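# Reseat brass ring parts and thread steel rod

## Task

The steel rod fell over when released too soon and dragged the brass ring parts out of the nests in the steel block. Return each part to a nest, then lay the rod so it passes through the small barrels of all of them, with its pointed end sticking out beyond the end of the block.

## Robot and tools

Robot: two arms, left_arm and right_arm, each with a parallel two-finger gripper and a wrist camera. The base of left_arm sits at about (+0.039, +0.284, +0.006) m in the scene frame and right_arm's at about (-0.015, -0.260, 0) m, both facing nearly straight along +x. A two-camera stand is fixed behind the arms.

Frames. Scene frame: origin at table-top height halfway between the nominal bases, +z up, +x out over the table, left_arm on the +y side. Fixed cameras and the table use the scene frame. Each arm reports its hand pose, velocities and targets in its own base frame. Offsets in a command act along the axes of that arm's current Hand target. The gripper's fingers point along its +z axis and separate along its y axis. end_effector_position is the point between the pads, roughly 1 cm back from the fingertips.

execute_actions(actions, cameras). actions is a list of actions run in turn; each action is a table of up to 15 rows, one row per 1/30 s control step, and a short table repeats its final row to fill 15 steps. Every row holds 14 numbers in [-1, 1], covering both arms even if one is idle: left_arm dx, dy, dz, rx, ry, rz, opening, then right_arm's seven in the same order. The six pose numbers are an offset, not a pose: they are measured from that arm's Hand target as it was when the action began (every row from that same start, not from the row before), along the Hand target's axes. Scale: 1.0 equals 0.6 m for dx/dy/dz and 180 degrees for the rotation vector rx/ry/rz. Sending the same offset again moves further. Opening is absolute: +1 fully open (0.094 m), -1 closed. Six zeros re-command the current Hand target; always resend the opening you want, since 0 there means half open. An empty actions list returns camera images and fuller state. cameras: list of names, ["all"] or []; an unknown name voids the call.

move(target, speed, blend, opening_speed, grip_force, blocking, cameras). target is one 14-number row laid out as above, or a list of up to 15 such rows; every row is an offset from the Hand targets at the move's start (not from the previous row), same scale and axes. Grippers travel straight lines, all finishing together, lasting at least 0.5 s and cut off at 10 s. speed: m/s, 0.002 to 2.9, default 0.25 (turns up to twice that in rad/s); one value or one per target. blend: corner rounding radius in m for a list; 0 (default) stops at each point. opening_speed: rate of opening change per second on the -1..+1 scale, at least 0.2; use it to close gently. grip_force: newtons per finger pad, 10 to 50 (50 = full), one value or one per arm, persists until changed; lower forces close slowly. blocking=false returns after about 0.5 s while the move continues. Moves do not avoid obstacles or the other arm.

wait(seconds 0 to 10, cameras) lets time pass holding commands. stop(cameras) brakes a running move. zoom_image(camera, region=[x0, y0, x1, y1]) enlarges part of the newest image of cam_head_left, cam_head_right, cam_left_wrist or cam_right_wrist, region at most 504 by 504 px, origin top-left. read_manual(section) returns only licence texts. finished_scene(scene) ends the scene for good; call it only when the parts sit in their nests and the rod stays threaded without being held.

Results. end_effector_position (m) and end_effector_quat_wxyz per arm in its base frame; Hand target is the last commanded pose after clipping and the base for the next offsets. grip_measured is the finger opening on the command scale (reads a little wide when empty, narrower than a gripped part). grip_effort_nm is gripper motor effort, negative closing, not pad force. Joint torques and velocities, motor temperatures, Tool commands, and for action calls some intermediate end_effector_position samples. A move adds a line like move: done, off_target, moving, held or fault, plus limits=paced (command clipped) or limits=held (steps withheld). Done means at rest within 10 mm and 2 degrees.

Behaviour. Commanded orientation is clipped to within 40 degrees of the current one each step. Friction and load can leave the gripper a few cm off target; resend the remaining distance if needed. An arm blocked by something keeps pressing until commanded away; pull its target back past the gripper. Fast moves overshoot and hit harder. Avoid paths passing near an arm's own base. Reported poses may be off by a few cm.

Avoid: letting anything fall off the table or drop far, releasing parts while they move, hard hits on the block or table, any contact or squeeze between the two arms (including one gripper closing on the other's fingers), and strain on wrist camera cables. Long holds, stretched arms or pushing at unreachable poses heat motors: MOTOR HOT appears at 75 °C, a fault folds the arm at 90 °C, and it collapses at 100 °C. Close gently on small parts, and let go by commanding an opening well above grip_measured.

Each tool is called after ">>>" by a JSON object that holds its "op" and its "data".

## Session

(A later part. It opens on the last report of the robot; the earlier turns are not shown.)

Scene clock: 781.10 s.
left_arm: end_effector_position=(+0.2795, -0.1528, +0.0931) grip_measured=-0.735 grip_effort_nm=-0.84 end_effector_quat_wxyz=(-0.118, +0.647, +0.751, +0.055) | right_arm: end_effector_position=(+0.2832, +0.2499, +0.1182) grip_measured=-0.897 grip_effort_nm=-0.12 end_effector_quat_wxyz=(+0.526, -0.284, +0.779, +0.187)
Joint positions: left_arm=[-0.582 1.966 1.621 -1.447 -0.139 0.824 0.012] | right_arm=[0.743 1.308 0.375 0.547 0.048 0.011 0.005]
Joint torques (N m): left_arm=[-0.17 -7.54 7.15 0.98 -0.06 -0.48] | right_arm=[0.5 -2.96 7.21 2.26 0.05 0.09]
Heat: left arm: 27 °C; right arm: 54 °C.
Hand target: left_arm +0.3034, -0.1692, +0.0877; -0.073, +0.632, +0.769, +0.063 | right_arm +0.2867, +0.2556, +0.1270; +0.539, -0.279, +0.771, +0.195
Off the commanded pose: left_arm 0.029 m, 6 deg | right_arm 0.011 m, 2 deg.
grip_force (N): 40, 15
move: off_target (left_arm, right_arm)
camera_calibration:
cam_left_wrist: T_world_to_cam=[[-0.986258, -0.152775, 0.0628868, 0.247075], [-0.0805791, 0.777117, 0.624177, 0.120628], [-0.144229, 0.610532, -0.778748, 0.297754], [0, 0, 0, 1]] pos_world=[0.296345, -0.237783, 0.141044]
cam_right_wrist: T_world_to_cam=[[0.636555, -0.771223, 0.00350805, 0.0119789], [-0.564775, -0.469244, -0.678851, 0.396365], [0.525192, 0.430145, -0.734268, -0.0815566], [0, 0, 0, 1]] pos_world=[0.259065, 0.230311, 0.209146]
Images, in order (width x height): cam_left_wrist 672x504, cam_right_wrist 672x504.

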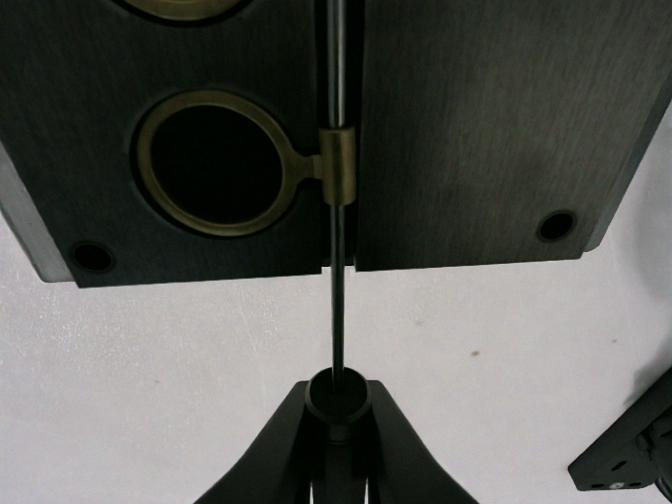

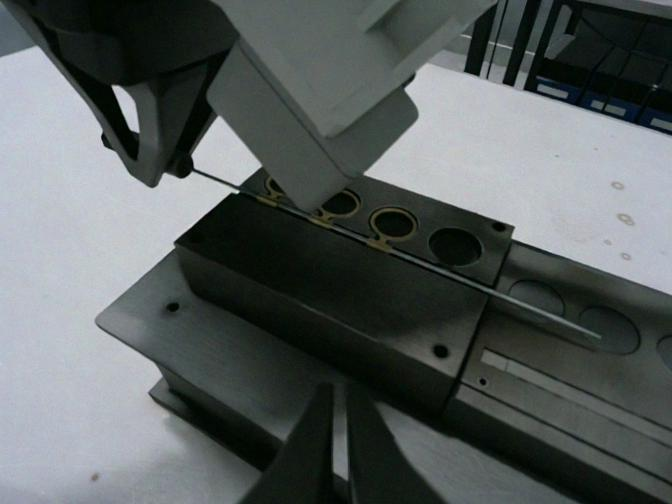

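>>> {"op": "move", "data": {"target": [-0.0114, 0.0000, -0.0022, 0, 0, 0, -0.95, 0, 0, 0, 0, 0, 0, -0.9], "speed": 0.03, "cameras": ["cam_right_wrist"]}}

>>> {"op": "zoom_image", "data": {"camera": "cam_right_wrist", "region": [235, 145, 455, 295]}}

Scene clock: 782.77 s.
left_arm: end_effector_position=(+0.2805, -0.1594, +0.0936) grip_measured=-0.735 grip_effort_nm=-0.84 end_effector_quat_wxyz=(-0.119, +0.647, +0.751, +0.055) | right_arm: end_effector_position=(+0.2832, +0.2499, +0.1182) grip_measured=-0.897 grip_effort_nm=-0.12 end_effector_quat_wxyz=(+0.526, -0.284, +0.779, +0.187)
Joint positions: left_arm=[-0.595 1.985 1.65 -1.46 -0.136 0.81 0.012] | right_arm=[0.743 1.308 0.375 0.547 0.048 0.011 0.005]
Joint torques (N m): left_arm=[-0.09 -7.58 7.08 0.95 -0.02 -0.49] | right_arm=[0.5 -2.97 7.19 2.27 0.05 0.08]
Heat: left arm: 27 °C; right arm: 54 °C.
Hand target: left_arm +0.3048, -0.1760, +0.0877; -0.073, +0.631, +0.769, +0.063 | right_arm +0.2867, +0.2556, +0.1270; +0.539, -0.279, +0.771, +0.195
Off the commanded pose: left_arm 0.030 m, 6 deg | right_arm 0.011 m, 2 deg.
grip_force (N): 40, 15
move: off_target (left_arm, right_arm)
camera_calibration:
cam_right_wrist: T_world_to_cam=[[0.636555, -0.771223, 0.00350805, 0.0119789], [-0.564775, -0.469244, -0.678851, 0.396365], [0.525192, 0.430145, -0.734268, -0.0815566], [0, 0, 0, 1]] pos_world=[0.259065, 0.230311, 0.209146]
Images, in order (width x height): cam_right_wrist 672x504.

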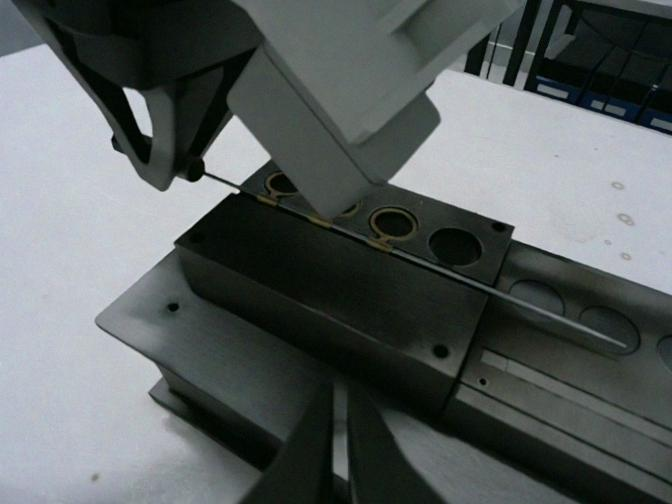

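Scaled by 2.291 from the camera's 672x504 image, which has a finer 960x720 frame.

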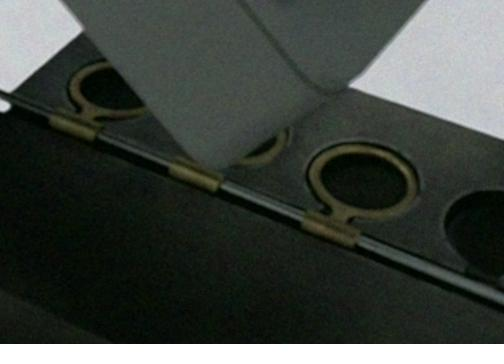

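>>> {"op": "move", "data": {"target": [0, 0, 0, 0, 0, 0, -0.95, 0, 0, -0.0417, 0, 0, 0, -0.9], "speed": 0.04, "cameras": ["cam_right_wrist", "cam_left_wrist"]}}

Scene clock: 784.77 s.
left_arm: end_effector_position=(+0.2805, -0.1594, +0.0936) grip_measured=-0.735 grip_effort_nm=-0.84 end_effector_quat_wxyz=(-0.118, +0.647, +0.752, +0.055) | right_arm: end_effector_position=(+0.2705, +0.2399, +0.1276) grip_measured=-0.897 grip_effort_nm=-0.12 end_effector_quat_wxyz=(+0.528, -0.284, +0.778, +0.188)
Joint positions: left_arm=[-0.595 1.985 1.65 -1.46 -0.136 0.81 0.012] | right_arm=[0.75 1.187 0.345 0.461 0.054 0.013 0.005]
Joint torques (N m): left_arm=[-0.23 -7.65 7.06 1 -0.06 -0.49] | right_arm=[0.53 -5.41 5.81 2.05 0.05 0.08]
Heat: left arm: 27 °C; right arm: 54 °C.
Hand target: left_arm +0.3049, -0.1760, +0.0877; -0.073, +0.632, +0.769, +0.063 | right_arm +0.2687, +0.2405, +0.1355; +0.539, -0.279, +0.771, +0.195
Off the commanded pose: left_arm 0.030 m, 6 deg | right_arm 0.008 m, 2 deg.
grip_force (N): 40, 15
move: off_target (left_arm)
camera_calibration:
cam_left_wrist: T_world_to_cam=[[-0.986112, -0.153414, 0.0636219, 0.246919], [-0.0805868, 0.776937, 0.6244, 0.12547], [-0.145222, 0.610601, -0.778509, 0.302623], [0, 0, 0, 1]] pos_world=[0.297548, -0.244383, 0.141542]
cam_right_wrist: T_world_to_cam=[[0.636434, -0.771324, 0.00327869, 0.012303], [-0.562272, -0.466842, -0.682575, 0.39007], [0.528017, 0.432571, -0.730808, -0.0654782], [0, 0, 0, 1]] pos_world=[0.246069, 0.219915, 0.21836]
Images, in order (width x height): cam_left_wrist 672x504, cam_right_wrist 672x504.

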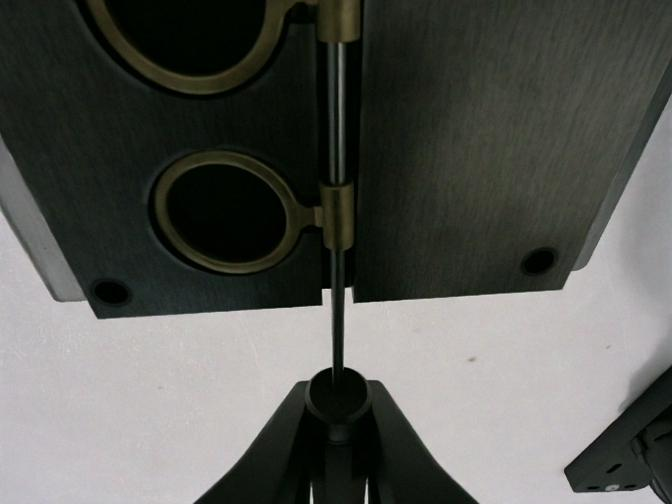

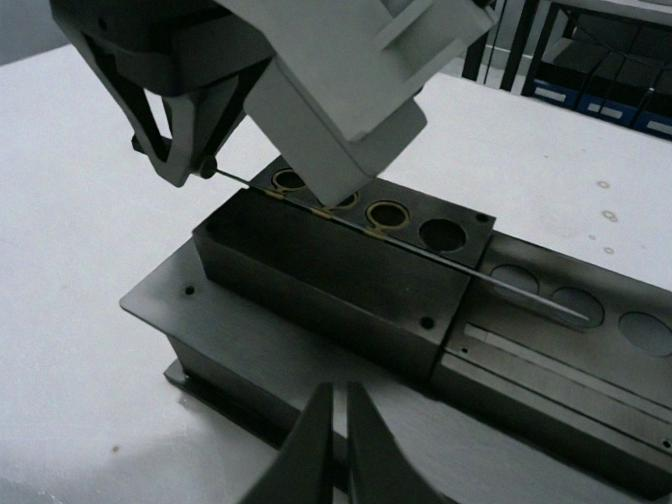

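>>> {"op": "move", "data": {"target": [-0.0116, 0.0000, -0.0016, 0, 0, 0, -0.95, 0, 0, 0, 0, 0, 0, -0.9], "speed": 0.03, "cameras": ["cam_right_wrist", "cam_left_wrist"]}}

>>> {"op": "zoom_image", "data": {"camera": "cam_right_wrist", "region": [245, 150, 445, 286]}}

Scene clock: 786.63 s.
left_arm: end_effector_position=(+0.2815, -0.1661, +0.0939) grip_measured=-0.735 grip_effort_nm=-0.84 end_effector_quat_wxyz=(-0.119, +0.646, +0.752, +0.054) | right_arm: end_effector_position=(+0.2705, +0.2399, +0.1275) grip_measured=-0.897 grip_effort_nm=-0.12 end_effector_quat_wxyz=(+0.528, -0.284, +0.778, +0.188)
Joint positions: left_arm=[-0.609 2.005 1.679 -1.472 -0.132 0.796 0.012] | right_arm=[0.75 1.187 0.345 0.46 0.054 0.013 0.005]
Joint torques (N m): left_arm=[-0.14 -7.79 6.97 0.97 -0.11 -0.5] | right_arm=[0.54 -5.39 5.82 2.07 0.06 0.08]
Heat: left arm: 27 °C; right arm: 54 °C.
Hand target: left_arm +0.3061, -0.1829, +0.0872; -0.073, +0.632, +0.769, +0.063 | right_arm +0.2687, +0.2405, +0.1355; +0.539, -0.279, +0.771, +0.195
Off the commanded pose: left_arm 0.031 m, 6 deg | right_arm 0.008 m, 2 deg.
grip_force (N): 40, 15
move: off_target (left_arm)
camera_calibration:
cam_left_wrist: T_world_to_cam=[[-0.985899, -0.154191, 0.0650264, 0.246412], [-0.0802872, 0.776782, 0.624631, 0.130471], [-0.146824, 0.610603, -0.778208, 0.307449], [0, 0, 0, 1]] pos_world=[0.298554, -0.251082, 0.14174]
cam_right_wrist: T_world_to_cam=[[0.63647, -0.771295, 0.00327097, 0.0122897], [-0.562499, -0.467066, -0.682234, 0.390031], [0.527731, 0.432382, -0.731126, -0.0653705], [0, 0, 0, 1]] pos_world=[0.246068, 0.219914, 0.218258]
Images, in order (width x height): cam_left_wrist 672x504, cam_right_wrist 672x504.

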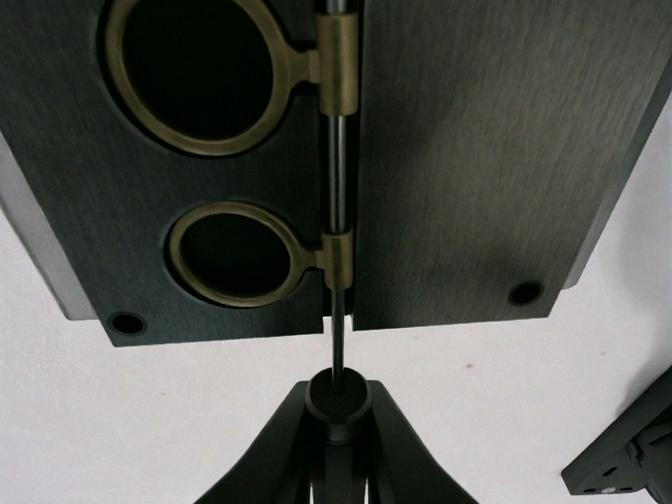

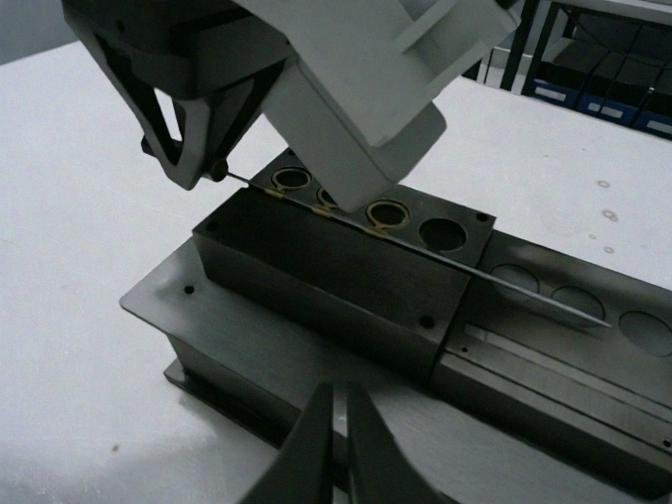

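Scaled by 2.520 from the camera's 672x504 image, which has a finer 960x720 frame.

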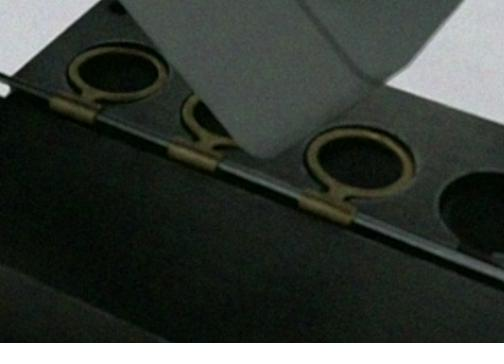

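>>> {"op": "move", "data": {"target": [-0.0116, 0.0000, -0.0012, 0, 0, 0, -0.95, 0, 0, 0, 0, 0, 0, -0.9], "speed": 0.03, "cameras": ["cam_right_wrist", "cam_left_wrist"]}}

>>> {"op": "zoom_image", "data": {"camera": "cam_right_wrist", "region": [245, 150, 445, 286]}}

Scene clock: 789.70 s.
left_arm: end_effector_position=(+0.2824, -0.1726, +0.0939) grip_measured=-0.735 grip_effort_nm=-0.84 end_effector_quat_wxyz=(-0.120, +0.646, +0.752, +0.054) | right_arm: end_effector_position=(+0.2705, +0.2399, +0.1275) grip_measured=-0.897 grip_effort_nm=-0.12 end_effector_quat_wxyz=(+0.528, -0.284, +0.778, +0.188)
Joint positions: left_arm=[-0.621 2.025 1.708 -1.484 -0.128 0.782 0.012] | right_arm=[0.75 1.187 0.345 0.46 0.054 0.013 0.005]
Joint torques (N m): left_arm=[-0.14 -7.92 7.06 1.01 -0.12 -0.42] | right_arm=[0.54 -5.41 5.83 2.07 0.06 0.09]
Heat: left arm: 27 °C; right arm: 54 °C.
Hand target: left_arm +0.3076, -0.1897, +0.0866; -0.073, +0.631, +0.769, +0.063 | right_arm +0.2687, +0.2405, +0.1355; +0.539, -0.279, +0.771, +0.195
Off the commanded pose: left_arm 0.031 m, 6 deg | right_arm 0.008 m, 2 deg.
grip_force (N): 40, 15
move: off_target (left_arm)
camera_calibration:
cam_left_wrist: T_world_to_cam=[[-0.985542, -0.156024, 0.0660497, 0.245883], [-0.0809966, 0.776276, 0.625168, 0.135687], [-0.148814, 0.61078, -0.77769, 0.312083], [0, 0, 0, 1]] pos_world=[0.29976, -0.257581, 0.141637]
cam_right_wrist: T_world_to_cam=[[0.63647, -0.771295, 0.00327097, 0.0122897], [-0.562499, -0.467066, -0.682234, 0.390031], [0.527731, 0.432382, -0.731126, -0.0653705], [0, 0, 0, 1]] pos_world=[0.246068, 0.219914, 0.218258]
Images, in order (width x height): cam_left_wrist 672x504, cam_right_wrist 672x504.

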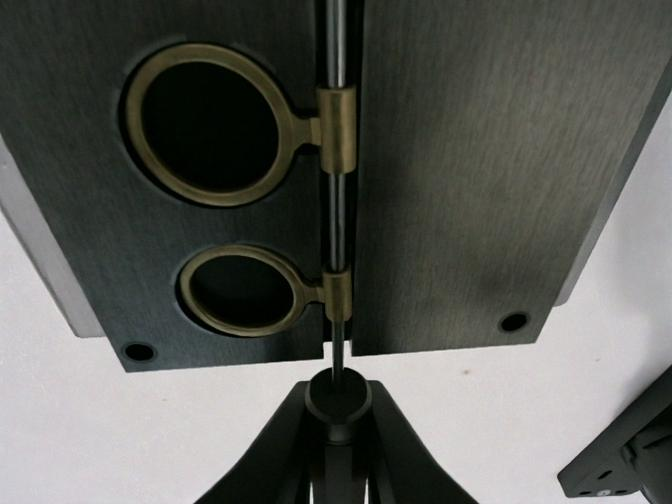

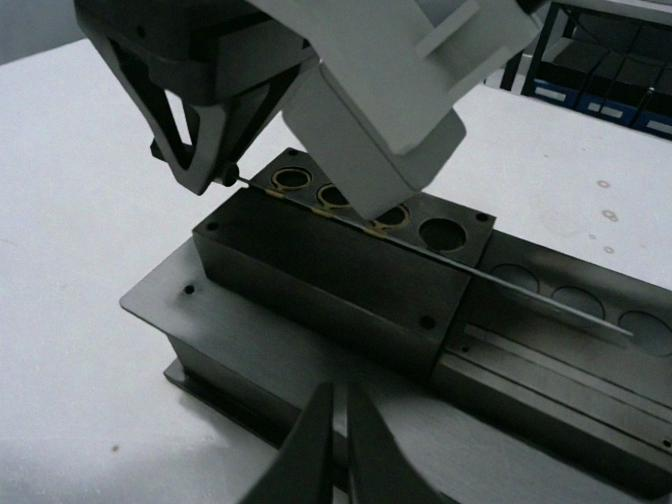

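Scaled by 2.520 from the camera's 672x504 image, which has a finer 960x720 frame.

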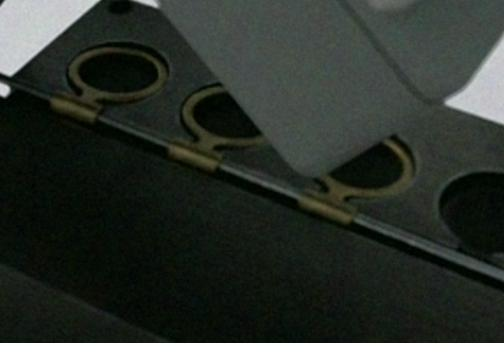

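>>> {"op": "move", "data": {"target": [-0.0067, 0.0000, -0.0004, 0, 0, 0, -0.95, 0, 0, 0, 0, 0, 0, -0.9], "speed": 0.03, "cameras": ["cam_right_wrist", "cam_left_wrist"]}}

>>> {"op": "zoom_image", "data": {"camera": "cam_right_wrist", "region": [225, 150, 345, 232]}}

Scene clock: 791.57 s.
left_arm: end_effector_position=(+0.2828, -0.1759, +0.0939) grip_measured=-0.735 grip_effort_nm=-0.84 end_effector_quat_wxyz=(-0.121, +0.645, +0.752, +0.054) | right_arm: end_effector_position=(+0.2705, +0.2399, +0.1275) grip_measured=-0.897 grip_effort_nm=-0.12 end_effector_quat_wxyz=(+0.528, -0.284, +0.778, +0.188)
Joint positions: left_arm=[-0.628 2.037 1.724 -1.492 -0.127 0.775 0.012] | right_arm=[0.75 1.187 0.345 0.46 0.054 0.013 0.005]
Joint torques (N m): left_arm=[-0.13 -7.92 6.93 1.03 -0.08 -0.4] | right_arm=[0.53 -5.44 5.81 2.07 0.06 0.09]
Heat: left arm: 27 °C; right arm: 54 °C.
Hand target: left_arm +0.3083, -0.1937, +0.0861; -0.073, +0.632, +0.769, +0.063 | right_arm +0.2687, +0.2405, +0.1355; +0.539, -0.279, +0.771, +0.195
Off the commanded pose: left_arm 0.032 m, 6 deg | right_arm 0.008 m, 2 deg.
grip_force (N): 40, 15
move: off_target (left_arm)
camera_calibration:
cam_left_wrist: T_world_to_cam=[[-0.985344, -0.156881, 0.0669809, 0.245456], [-0.0808153, 0.775125, 0.626618, 0.137798], [-0.150223, 0.612021, -0.776443, 0.314665], [0, 0, 0, 1]] pos_world=[0.300265, -0.260885, 0.141532]
cam_right_wrist: T_world_to_cam=[[0.63647, -0.771295, 0.00327097, 0.0122897], [-0.562499, -0.467066, -0.682234, 0.390031], [0.527731, 0.432382, -0.731126, -0.0653705], [0, 0, 0, 1]] pos_world=[0.246068, 0.219914, 0.218258]
Images, in order (width x height): cam_left_wrist 672x504, cam_right_wrist 672x504.

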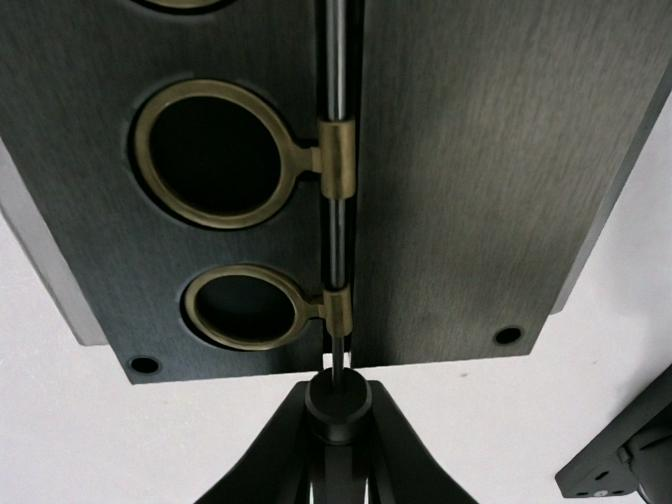

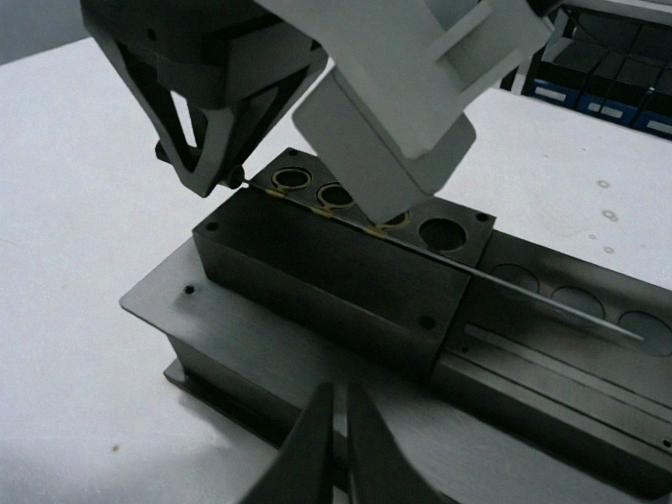

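Scaled by 4.200 from the camera's 672x504 image, which has a finer 960x720 frame.

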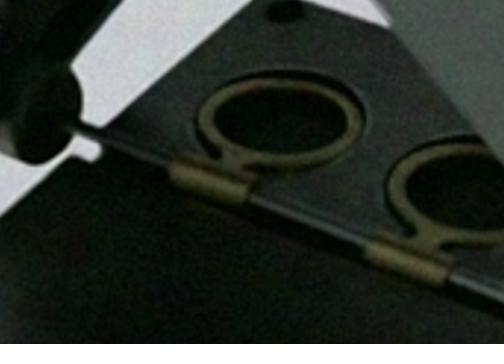

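>>> {"op": "move", "data": {"target": [-0.0042, 0.0000, -0.0003, 0, 0, 0, -0.95, 0, 0, 0, 0, 0, 0, -0.9], "speed": 0.02, "cameras": ["cam_right_wrist"]}}

>>> {"op": "zoom_image", "data": {"camera": "cam_right_wrist", "region": [225, 150, 345, 232]}}

Scene clock: 792.83 s.
left_arm: end_effector_position=(+0.2825, -0.1761, +0.0943) grip_measured=-0.735 grip_effort_nm=-0.84 end_effector_quat_wxyz=(-0.124, +0.644, +0.753, +0.054) | right_arm: end_effector_position=(+0.2705, +0.2399, +0.1275) grip_measured=-0.897 grip_effort_nm=-0.12 end_effector_quat_wxyz=(+0.528, -0.284, +0.778, +0.188)
Joint positions: left_arm=[-0.629 2.044 1.734 -1.503 -0.127 0.77 0.012] | right_arm=[0.75 1.187 0.345 0.46 0.054 0.013 0.005]
Joint torques (N m): left_arm=[-0.44 -8.01 6.99 1.15 -0.11 -0.43] | right_arm=[0.54 -5.42 5.82 2.07 0.06 0.08]
Heat: left arm: 27 °C; right arm: 54 °C.
Hand target: left_arm +0.3088, -0.1960, +0.0857; -0.073, +0.631, +0.769, +0.063 | right_arm +0.2687, +0.2405, +0.1355; +0.539, -0.279, +0.771, +0.195
Off the commanded pose: left_arm 0.034 m, 6 deg | right_arm 0.008 m, 2 deg.
grip_force (N): 40, 15
move: off_target (left_arm)
camera_calibration:
cam_right_wrist: T_world_to_cam=[[0.63647, -0.771295, 0.00327097, 0.0122897], [-0.562499, -0.467066, -0.682234, 0.390031], [0.527731, 0.432382, -0.731126, -0.0653705], [0, 0, 0, 1]] pos_world=[0.246068, 0.219914, 0.218258]
Images, in order (width x height): cam_right_wrist 672x504.

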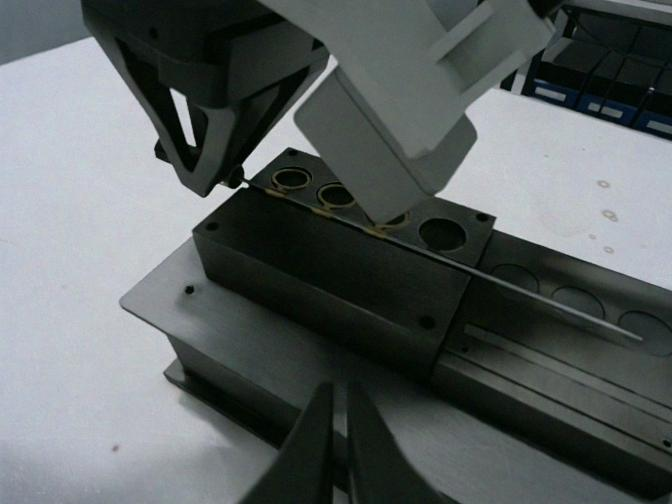

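Scaled by 4.200 from the camera's 672x504 image, which has a finer 960x720 frame.

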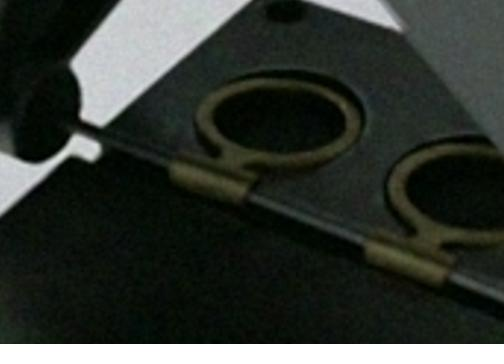

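>>> {"op": "execute_actions", "data": {"actions": [], "cameras": ["cam_left_wrist", "cam_right_wrist"]}}

>>> {"op": "zoom_image", "data": {"camera": "cam_left_wrist", "region": [270, 330, 410, 435]}}

>>> {"op": "zoom_image", "data": {"camera": "cam_right_wrist", "region": [150, 130, 290, 235]}}

Scene clock: 796.53 s.
left_arm: end_effector_position=(+0.2825, -0.1761, +0.0943) grip_measured=-0.735 grip_effort_nm=-0.84 end_effector_quat_wxyz=(-0.124, +0.644, +0.753, +0.054) | right_arm: end_effector_position=(+0.2705, +0.2399, +0.1275) grip_measured=-0.897 grip_effort_nm=-0.12 end_effector_quat_wxyz=(+0.528, -0.284, +0.778, +0.188)
Joint positions: left_arm=[-0.629 2.044 1.734 -1.503 -0.127 0.77 0.012] | right_arm=[0.75 1.187 0.345 0.46 0.054 0.013 0.005]
Joint velocities: within noise
Joint torques (N m): left_arm=[-0.47 -7.88 6.93 1.08 -0.1 -0.47] | right_arm=[0.51 -5.39 5.79 2.07 0.06 0.09]
Motor temperatures (°C): left_arm=[21 24 27 22 19 23 24] | right_arm=[19 21 27 54 21 21 20]
Heat: left arm: 27 °C; right arm: 54 °C.
Hand target: left_arm +0.3088, -0.1960, +0.0857; -0.073, +0.631, +0.769, +0.063 | right_arm +0.2687, +0.2405, +0.1355; +0.539, -0.279, +0.771, +0.195
Tool commands: left_gripper/opening=-0.95 right_gripper/opening=-0.9
Off the commanded pose: left_arm 0.034 m, 6 deg | right_arm 0.008 m, 2 deg.
grip_force (N): 40, 15
camera_calibration:
cam_left_wrist: T_world_to_cam=[[-0.984427, -0.160561, 0.0715821, 0.243829], [-0.0800506, 0.77195, 0.630623, 0.136587], [-0.156511, 0.615072, -0.772781, 0.317042], [0, 0, 0, 1]] pos_world=[0.300587, -0.261292, 0.141415]
cam_right_wrist: T_world_to_cam=[[0.63647, -0.771295, 0.00327097, 0.0122897], [-0.562499, -0.467066, -0.682234, 0.390031], [0.527731, 0.432382, -0.731126, -0.0653705], [0, 0, 0, 1]] pos_world=[0.246068, 0.219914, 0.218258]
Images, in order (width x height): cam_left_wrist 672x504, cam_right_wrist 672x504.

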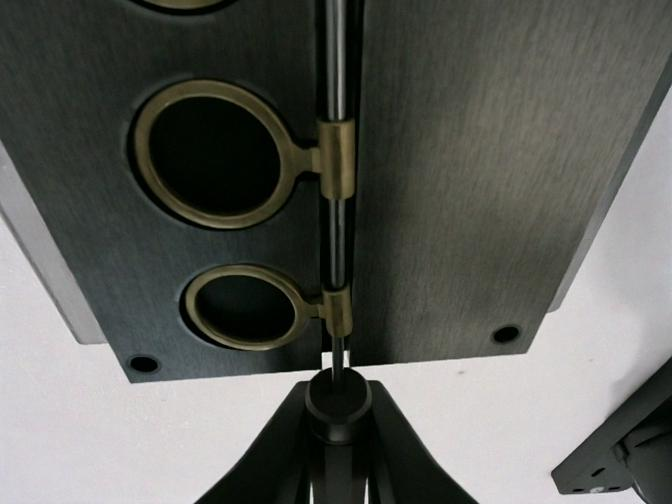

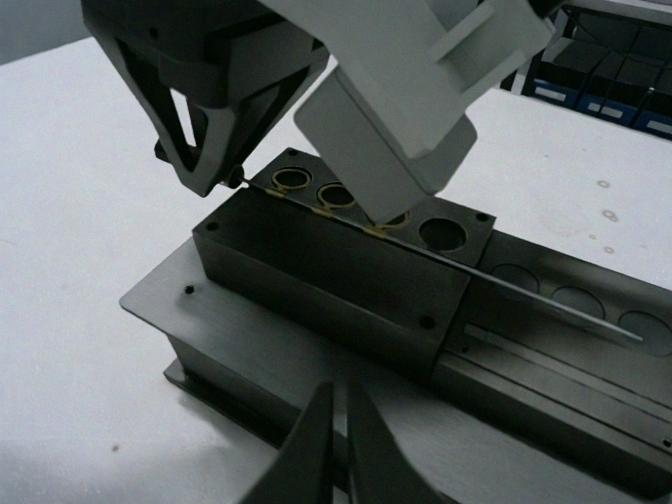

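Scaled by 3.600 from the camera's 672x504 image, which has a finer 960x720 frame.

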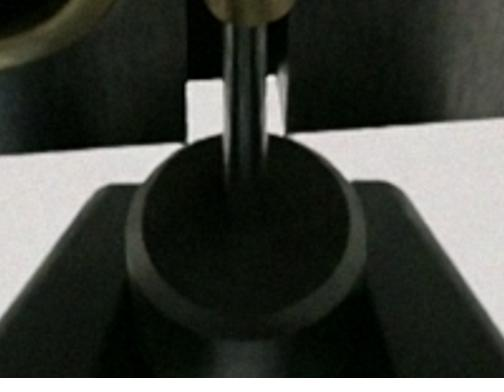

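Scaled by 3.600 from the camera's 672x504 image, which has a finer 960x720 frame.

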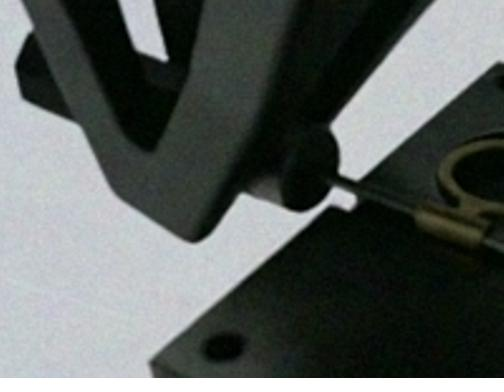

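>>> {"op": "move", "data": {"target": [-0.0034, -0.0003, -0.0001, 0, 0, 0, -0.95, 0, 0, 0, 0, 0, 0, -0.9], "speed": 0.02, "cameras": ["cam_right_wrist", "cam_left_wrist"]}}

>>> {"op": "zoom_image", "data": {"camera": "cam_left_wrist", "region": [270, 330, 410, 435]}}

Scene clock: 802.37 s.
left_arm: end_effector_position=(+0.2822, -0.1766, +0.0946) grip_measured=-0.735 grip_effort_nm=-0.84 end_effector_quat_wxyz=(-0.127, +0.643, +0.753, +0.056) | right_arm: end_effector_position=(+0.2705, +0.2399, +0.1275) grip_measured=-0.897 grip_effort_nm=-0.12 end_effector_quat_wxyz=(+0.528, -0.284, +0.778, +0.188)
Joint positions: left_arm=[-0.632 2.049 1.742 -1.51 -0.129 0.765 0.012] | right_arm=[0.75 1.187 0.345 0.46 0.054 0.013 0.005]
Joint torques (N m): left_arm=[-0.57 -7.98 7.09 1.15 -0.06 -0.43] | right_arm=[0.53 -5.41 5.81 2.07 0.05 0.09]
Heat: left arm: 27 °C; right arm: 54 °C.
Hand target: left_arm +0.3090, -0.1981, +0.0853; -0.073, +0.632, +0.769, +0.063 | right_arm +0.2687, +0.2405, +0.1355; +0.539, -0.279, +0.771, +0.195
Off the commanded pose: left_arm 0.036 m, 7 deg | right_arm 0.008 m, 2 deg.
grip_force (N): 40, 15
move: off_target (left_arm)
camera_calibration:
cam_left_wrist: T_world_to_cam=[[-0.984098, -0.162333, 0.0721043, 0.242903], [-0.0801597, 0.768118, 0.635271, 0.13563], [-0.15851, 0.619389, -0.768916, 0.318472], [0, 0, 0, 1]] pos_world=[0.300393, -0.262007, 0.141202]
cam_right_wrist: T_world_to_cam=[[0.63647, -0.771295, 0.00327097, 0.0122897], [-0.562499, -0.467066, -0.682234, 0.390031], [0.527731, 0.432382, -0.731126, -0.0653705], [0, 0, 0, 1]] pos_world=[0.246068, 0.219914, 0.218258]
Images, in order (width x height): cam_left_wrist 672x504, cam_right_wrist 672x504.

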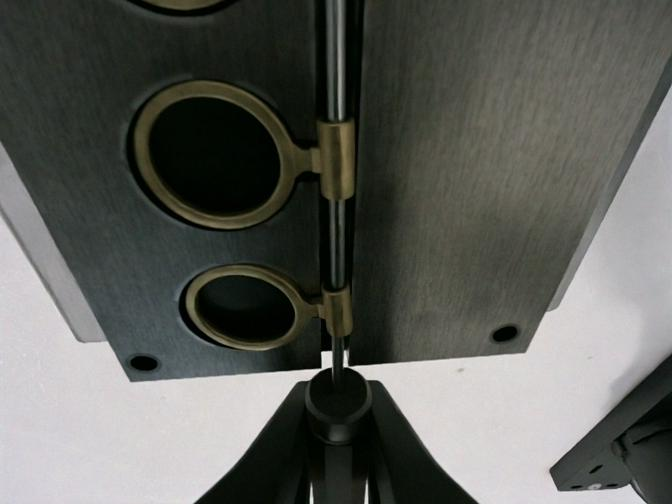

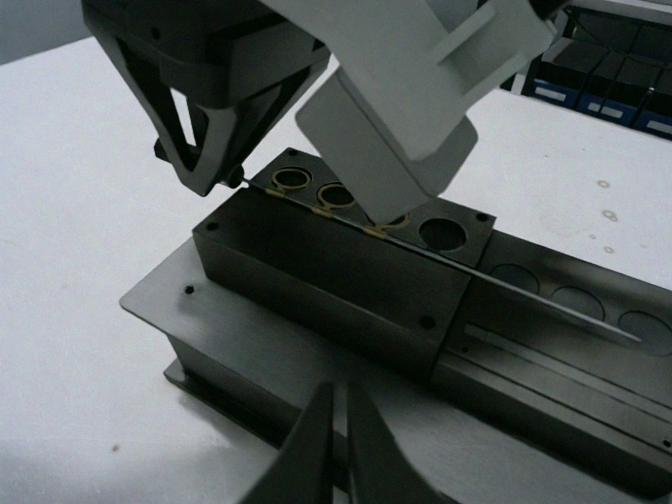

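Scaled by 3.600 from the camera's 672x504 image, which has a finer 960x720 frame.

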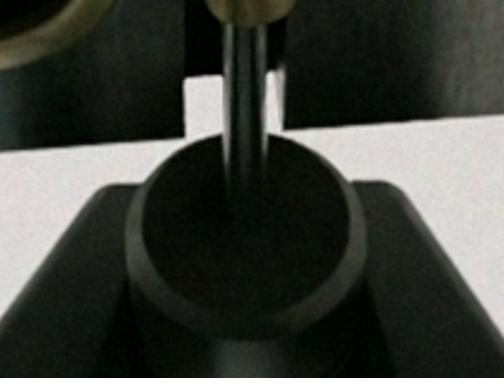

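>>> {"op": "zoom_image", "data": {"camera": "cam_right_wrist", "region": [245, 150, 445, 286]}}

>>> {"op": "zoom_image", "data": {"camera": "cam_left_wrist", "region": [110, 60, 410, 360]}}

Scaled by 2.520 from the camera's 672x504 image, which has a finer 960x720 frame.

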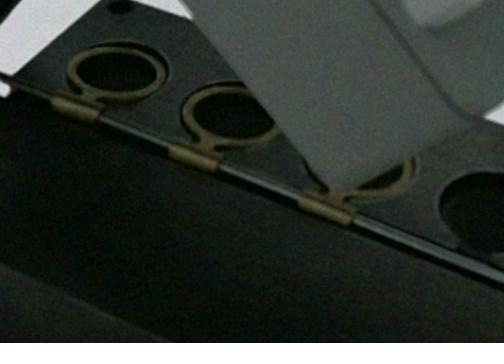

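Scaled by 1.680 from the camera's 672x504 image, which has a finer 960x720 frame.

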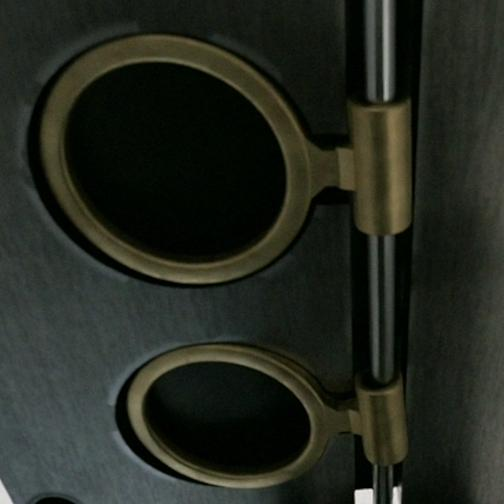

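>>> {"op": "move", "data": {"target": [0.0078, -0.0023, 0.0083, 0, 0, 0, -0.95, 0, 0, 0, 0, 0, 0, -0.9], "speed": 0.02, "cameras": ["cam_right_wrist", "cam_left_wrist"]}}

>>> {"op": "zoom_image", "data": {"camera": "cam_right_wrist", "region": [225, 150, 345, 232]}}

Scene clock: 807.33 s.
left_arm: end_effector_position=(+0.2822, -0.1763, +0.0935) grip_measured=-0.735 grip_effort_nm=-0.84 end_effector_quat_wxyz=(-0.127, +0.643, +0.753, +0.056) | right_arm: end_effector_position=(+0.2705, +0.2399, +0.1275) grip_measured=-0.897 grip_effort_nm=-0.12 end_effector_quat_wxyz=(+0.528, -0.284, +0.778, +0.188)
Joint positions: left_arm=[-0.632 2.049 1.737 -1.506 -0.131 0.765 0.012] | right_arm=[0.75 1.187 0.345 0.46 0.054 0.013 0.005]
Joint torques (N m): left_arm=[0.23 -9.31 4.29 1.33 -0.05 -0.33] | right_arm=[0.55 -5.41 5.81 2.07 0.06 0.09]
Heat: left arm: 27 °C; right arm: 54 °C.
Hand target: left_arm +0.3066, -0.1929, +0.0814; -0.073, +0.632, +0.769, +0.063 | right_arm +0.2687, +0.2405, +0.1355; +0.539, -0.279, +0.771, +0.195
Off the commanded pose: left_arm 0.032 m, 7 deg | right_arm 0.008 m, 2 deg.
grip_force (N): 40, 15
move: off_target (left_arm)
camera_calibration:
cam_left_wrist: T_world_to_cam=[[-0.984162, -0.162158, 0.0716201, 0.243153], [-0.0801507, 0.767408, 0.63613, 0.135934], [-0.158115, 0.620315, -0.768251, 0.317458], [0, 0, 0, 1]] pos_world=[0.300392, -0.261811, 0.140001]
cam_right_wrist: T_world_to_cam=[[0.63647, -0.771295, 0.00327097, 0.0122897], [-0.562499, -0.467066, -0.682234, 0.390031], [0.527731, 0.432382, -0.731126, -0.0653705], [0, 0, 0, 1]] pos_world=[0.246068, 0.219914, 0.218258]
Images, in order (width x height): cam_left_wrist 672x504, cam_right_wrist 672x504.

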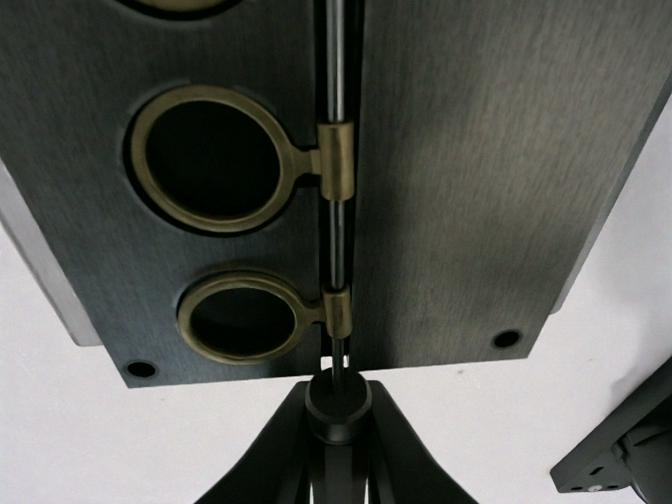

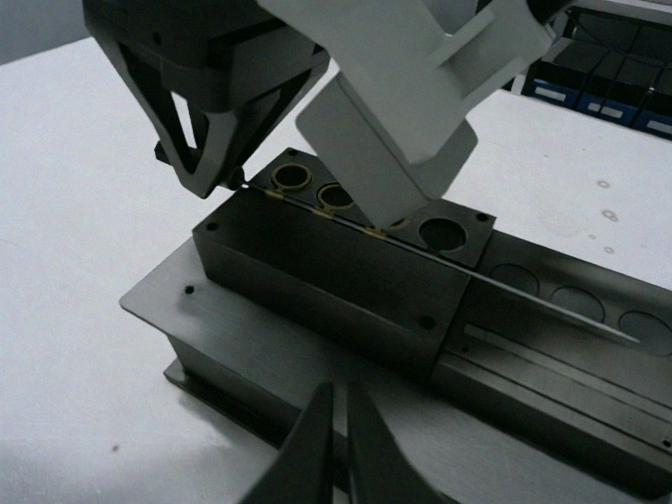

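Scaled by 4.200 from the camera's 672x504 image, which has a finer 960x720 frame.

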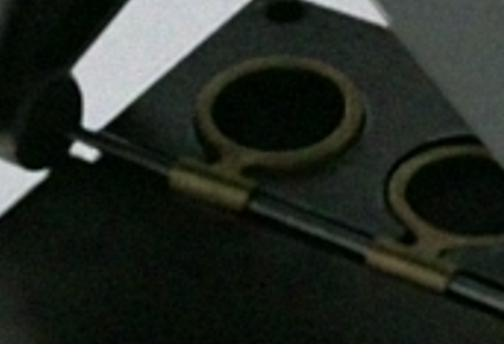

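>>> {"op": "move", "data": {"target": [0.0008, 0.0032, -0.0159, 0, 0, 0, -0.95, 0, 0, 0, 0, 0, 0, -0.9], "speed": 0.02, "cameras": ["cam_right_wrist"]}}

>>> {"op": "zoom_image", "data": {"camera": "cam_right_wrist", "region": [225, 150, 345, 232]}}

Scene clock: 810.20 s.
left_arm: end_effector_position=(+0.2825, -0.1765, +0.0947) grip_measured=-0.735 grip_effort_nm=-0.84 end_effector_quat_wxyz=(-0.127, +0.643, +0.753, +0.056) | right_arm: end_effector_position=(+0.2705, +0.2399, +0.1275) grip_measured=-0.897 grip_effort_nm=-0.12 end_effector_quat_wxyz=(+0.528, -0.284, +0.778, +0.188)
Joint positions: left_arm=[-0.632 2.049 1.742 -1.51 -0.131 0.765 0.012] | right_arm=[0.75 1.187 0.345 0.46 0.054 0.013 0.005]
Joint torques (N m): left_arm=[0.16 -8.91 7.19 0.95 -0.08 -0.35] | right_arm=[0.55 -5.42 5.82 2.07 0.05 0.09]
Heat: left arm: 27 °C; right arm: 54 °C.
Hand target: left_arm +0.3087, -0.1939, +0.0909; -0.073, +0.632, +0.769, +0.063 | right_arm +0.2687, +0.2405, +0.1355; +0.539, -0.279, +0.771, +0.195
Off the commanded pose: left_arm 0.032 m, 7 deg | right_arm 0.008 m, 2 deg.
grip_force (N): 40, 15
move: off_target (left_arm)
camera_calibration:
cam_right_wrist: T_world_to_cam=[[0.63647, -0.771295, 0.00327097, 0.0122897], [-0.562499, -0.467066, -0.682234, 0.390031], [0.527731, 0.432382, -0.731126, -0.0653705], [0, 0, 0, 1]] pos_world=[0.246068, 0.219914, 0.218258]
Images, in order (width x height): cam_right_wrist 672x504.

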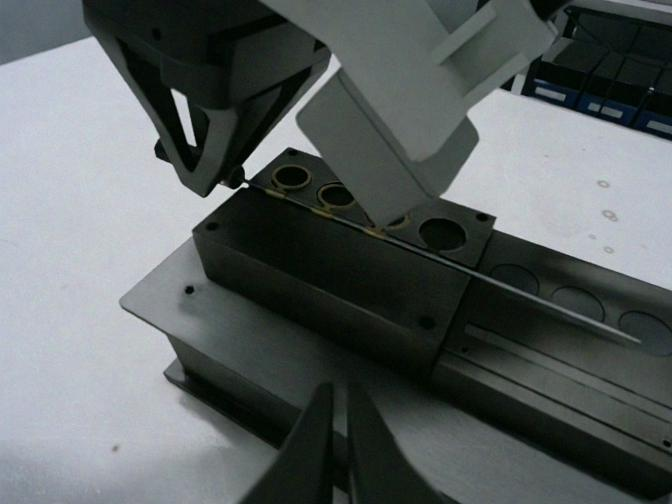

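Scaled by 4.200 from the camera's 672x504 image, which has a finer 960x720 frame.

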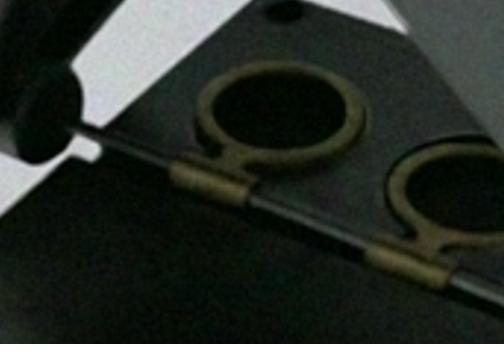

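>>> {"op": "move", "data": {"target": [0.0000, 0.0003, -0.0015, 0, 0, 0, -0.95, 0, 0, 0, 0, 0, 0, -0.9], "speed": 0.02, "cameras": ["cam_right_wrist"]}}

>>> {"op": "zoom_image", "data": {"camera": "cam_right_wrist", "region": [225, 150, 345, 232]}}

Scene clock: 811.50 s.
left_arm: end_effector_position=(+0.2825, -0.1765, +0.0953) grip_measured=-0.735 grip_effort_nm=-0.84 end_effector_quat_wxyz=(-0.127, +0.643, +0.753, +0.056) | right_arm: end_effector_position=(+0.2705, +0.2399, +0.1275) grip_measured=-0.897 grip_effort_nm=-0.12 end_effector_quat_wxyz=(+0.528, -0.284, +0.778, +0.188)
Joint positions: left_arm=[-0.632 2.049 1.744 -1.512 -0.131 0.765 0.012] | right_arm=[0.75 1.187 0.345 0.46 0.054 0.013 0.005]
Joint torques (N m): left_arm=[0.09 -8.72 7.47 0.98 -0.1 -0.37] | right_arm=[0.55 -5.42 5.81 2.07 0.06 0.09]
Heat: left arm: 27 °C; right arm: 54 °C.
Hand target: left_arm +0.3089, -0.1940, +0.0918; -0.073, +0.632, +0.769, +0.063 | right_arm +0.2687, +0.2405, +0.1355; +0.539, -0.279, +0.771, +0.195
Off the commanded pose: left_arm 0.032 m, 7 deg | right_arm 0.008 m, 2 deg.
grip_force (N): 40, 15
move: off_target (left_arm)
camera_calibration:
cam_right_wrist: T_world_to_cam=[[0.63647, -0.771295, 0.00327097, 0.0122897], [-0.562499, -0.467066, -0.682234, 0.390031], [0.527731, 0.432382, -0.731126, -0.0653705], [0, 0, 0, 1]] pos_world=[0.246068, 0.219914, 0.218258]
Images, in order (width x height): cam_right_wrist 672x504.

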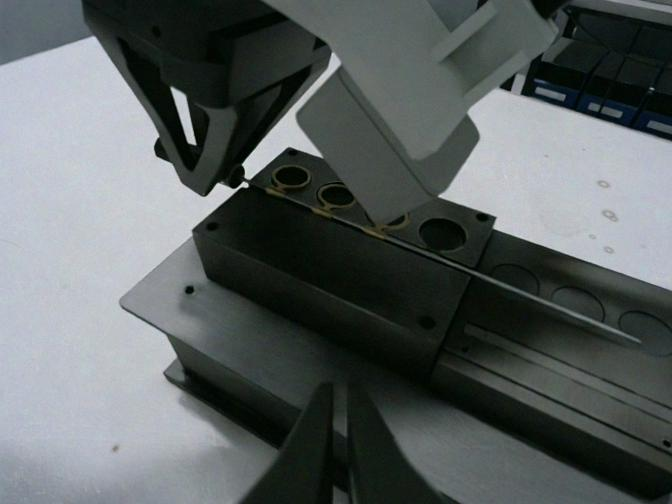

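Scaled by 4.200 from the camera's 672x504 image, which has a finer 960x720 frame.

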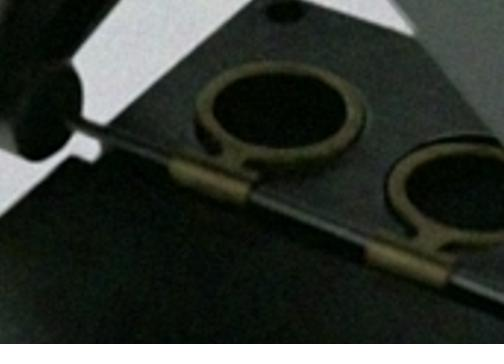

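>>> {"op": "move", "data": {"target": [0.0000, 0.0002, -0.0013, 0, 0, 0, -0.95, 0, 0, 0, 0, 0, 0, -0.9], "speed": 0.02, "cameras": ["cam_right_wrist", "cam_left_wrist"]}}

>>> {"op": "zoom_image", "data": {"camera": "cam_right_wrist", "region": [225, 150, 345, 232]}}

Scene clock: 813.00 s.
left_arm: end_effector_position=(+0.2828, -0.1767, +0.0974) grip_measured=-0.735 grip_effort_nm=-0.84 end_effector_quat_wxyz=(-0.126, +0.643, +0.753, +0.056) | right_arm: end_effector_position=(+0.2705, +0.2399, +0.1275) grip_measured=-0.897 grip_effort_nm=-0.12 end_effector_quat_wxyz=(+0.528, -0.284, +0.778, +0.188)
Joint positions: left_arm=[-0.632 2.049 1.753 -1.52 -0.131 0.765 0.012] | right_arm=[0.75 1.187 0.345 0.46 0.054 0.013 0.005]
Joint torques (N m): left_arm=[0.17 -8.85 6.97 1.01 -0.09 -0.36] | right_arm=[0.54 -5.41 5.81 2.07 0.06 0.09]
Heat: left arm: 27 °C; right arm: 54 °C.
Hand target: left_arm +0.3091, -0.1942, +0.0925; -0.073, +0.632, +0.769, +0.063 | right_arm +0.2687, +0.2405, +0.1355; +0.539, -0.279, +0.771, +0.195
Off the commanded pose: left_arm 0.032 m, 7 deg | right_arm 0.008 m, 2 deg.
grip_force (N): 40, 15
move: off_target (left_arm)
camera_calibration:
cam_left_wrist: T_world_to_cam=[[-0.984273, -0.162077, 0.0702627, 0.243532], [-0.0811555, 0.768166, 0.635086, 0.134318], [-0.156906, 0.619396, -0.769239, 0.320473], [0, 0, 0, 1]] pos_world=[0.300887, -0.262208, 0.144106]
cam_right_wrist: T_world_to_cam=[[0.63647, -0.771295, 0.00327097, 0.0122897], [-0.562499, -0.467066, -0.682234, 0.390031], [0.527731, 0.432382, -0.731126, -0.0653705], [0, 0, 0, 1]] pos_world=[0.246068, 0.219914, 0.218258]
Images, in order (width x height): cam_left_wrist 672x504, cam_right_wrist 672x504.

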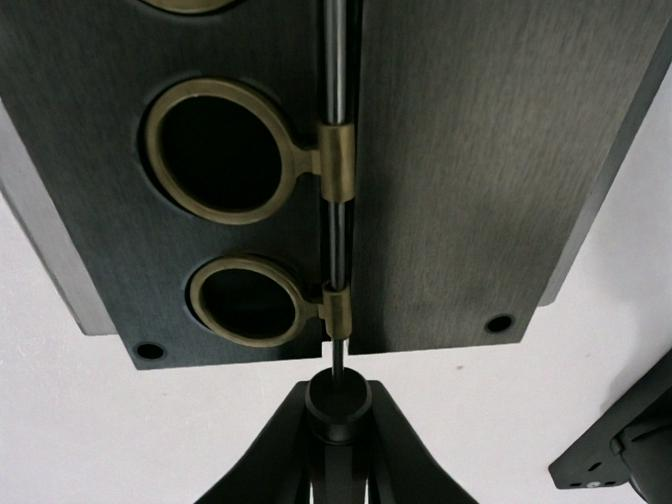

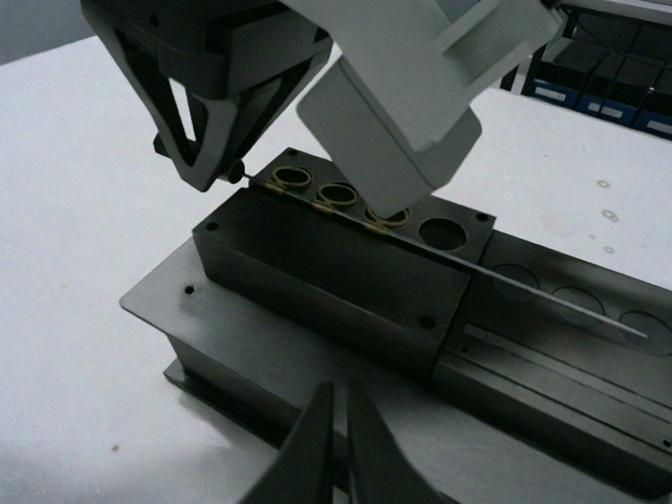

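Scaled by 4.200 from the camera's 672x504 image, which has a finer 960x720 frame.

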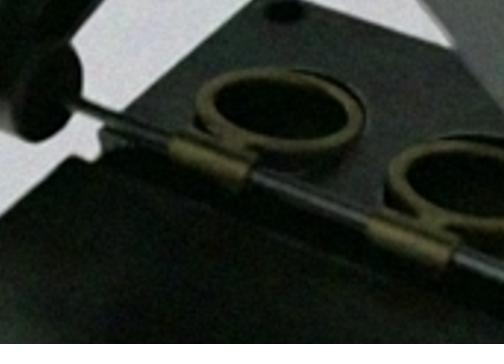

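>>> {"op": "move", "data": {"target": [-0.0007, -0.0030, 0.0158, 0, 0, 0, -0.95, 0, 0, 0, 0, 0, 0, -0.9], "speed": 0.02, "cameras": ["cam_right_wrist"]}}

>>> {"op": "zoom_image", "data": {"camera": "cam_right_wrist", "region": [225, 150, 345, 232]}}

Scene clock: 814.83 s.
left_arm: end_effector_position=(+0.2825, -0.1771, +0.0952) grip_measured=-0.735 grip_effort_nm=-0.84 end_effector_quat_wxyz=(-0.126, +0.643, +0.753, +0.055) | right_arm: end_effector_position=(+0.2705, +0.2399, +0.1275) grip_measured=-0.897 grip_effort_nm=-0.12 end_effector_quat_wxyz=(+0.528, -0.284, +0.778, +0.188)
Joint positions: left_arm=[-0.632 2.049 1.744 -1.511 -0.128 0.765 0.012] | right_arm=[0.75 1.187 0.345 0.46 0.054 0.013 0.005]
Joint torques (N m): left_arm=[0.17 -9.14 4.42 1.33 -0.11 -0.35] | right_arm=[0.53 -5.41 5.82 2.07 0.06 0.09]
Heat: left arm: 27 °C; right arm: 54 °C.
Hand target: left_arm +0.3071, -0.1932, +0.0831; -0.073, +0.632, +0.769, +0.063 | right_arm +0.2687, +0.2405, +0.1355; +0.539, -0.279, +0.771, +0.195
Off the commanded pose: left_arm 0.032 m, 7 deg | right_arm 0.008 m, 2 deg.
grip_force (N): 40, 15
move: off_target (left_arm)
camera_calibration:
cam_right_wrist: T_world_to_cam=[[0.63647, -0.771295, 0.00327097, 0.0122897], [-0.562499, -0.467066, -0.682234, 0.390031], [0.527731, 0.432382, -0.731126, -0.0653705], [0, 0, 0, 1]] pos_world=[0.246068, 0.219914, 0.218258]
Images, in order (width x height): cam_right_wrist 672x504.

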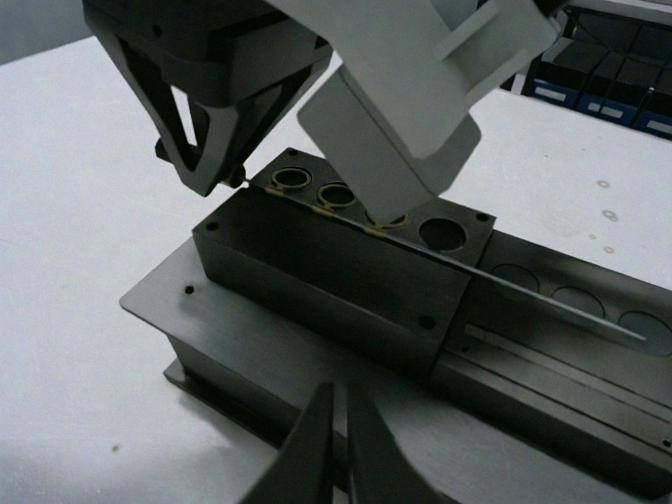

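Scaled by 4.200 from the camera's 672x504 image, which has a finer 960x720 frame.

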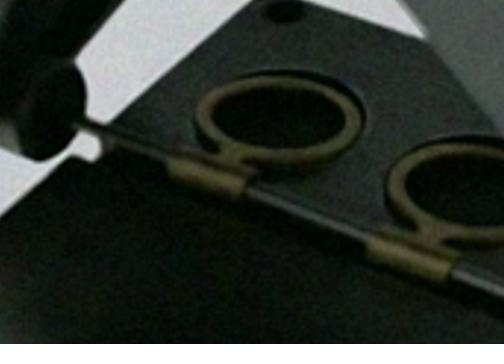

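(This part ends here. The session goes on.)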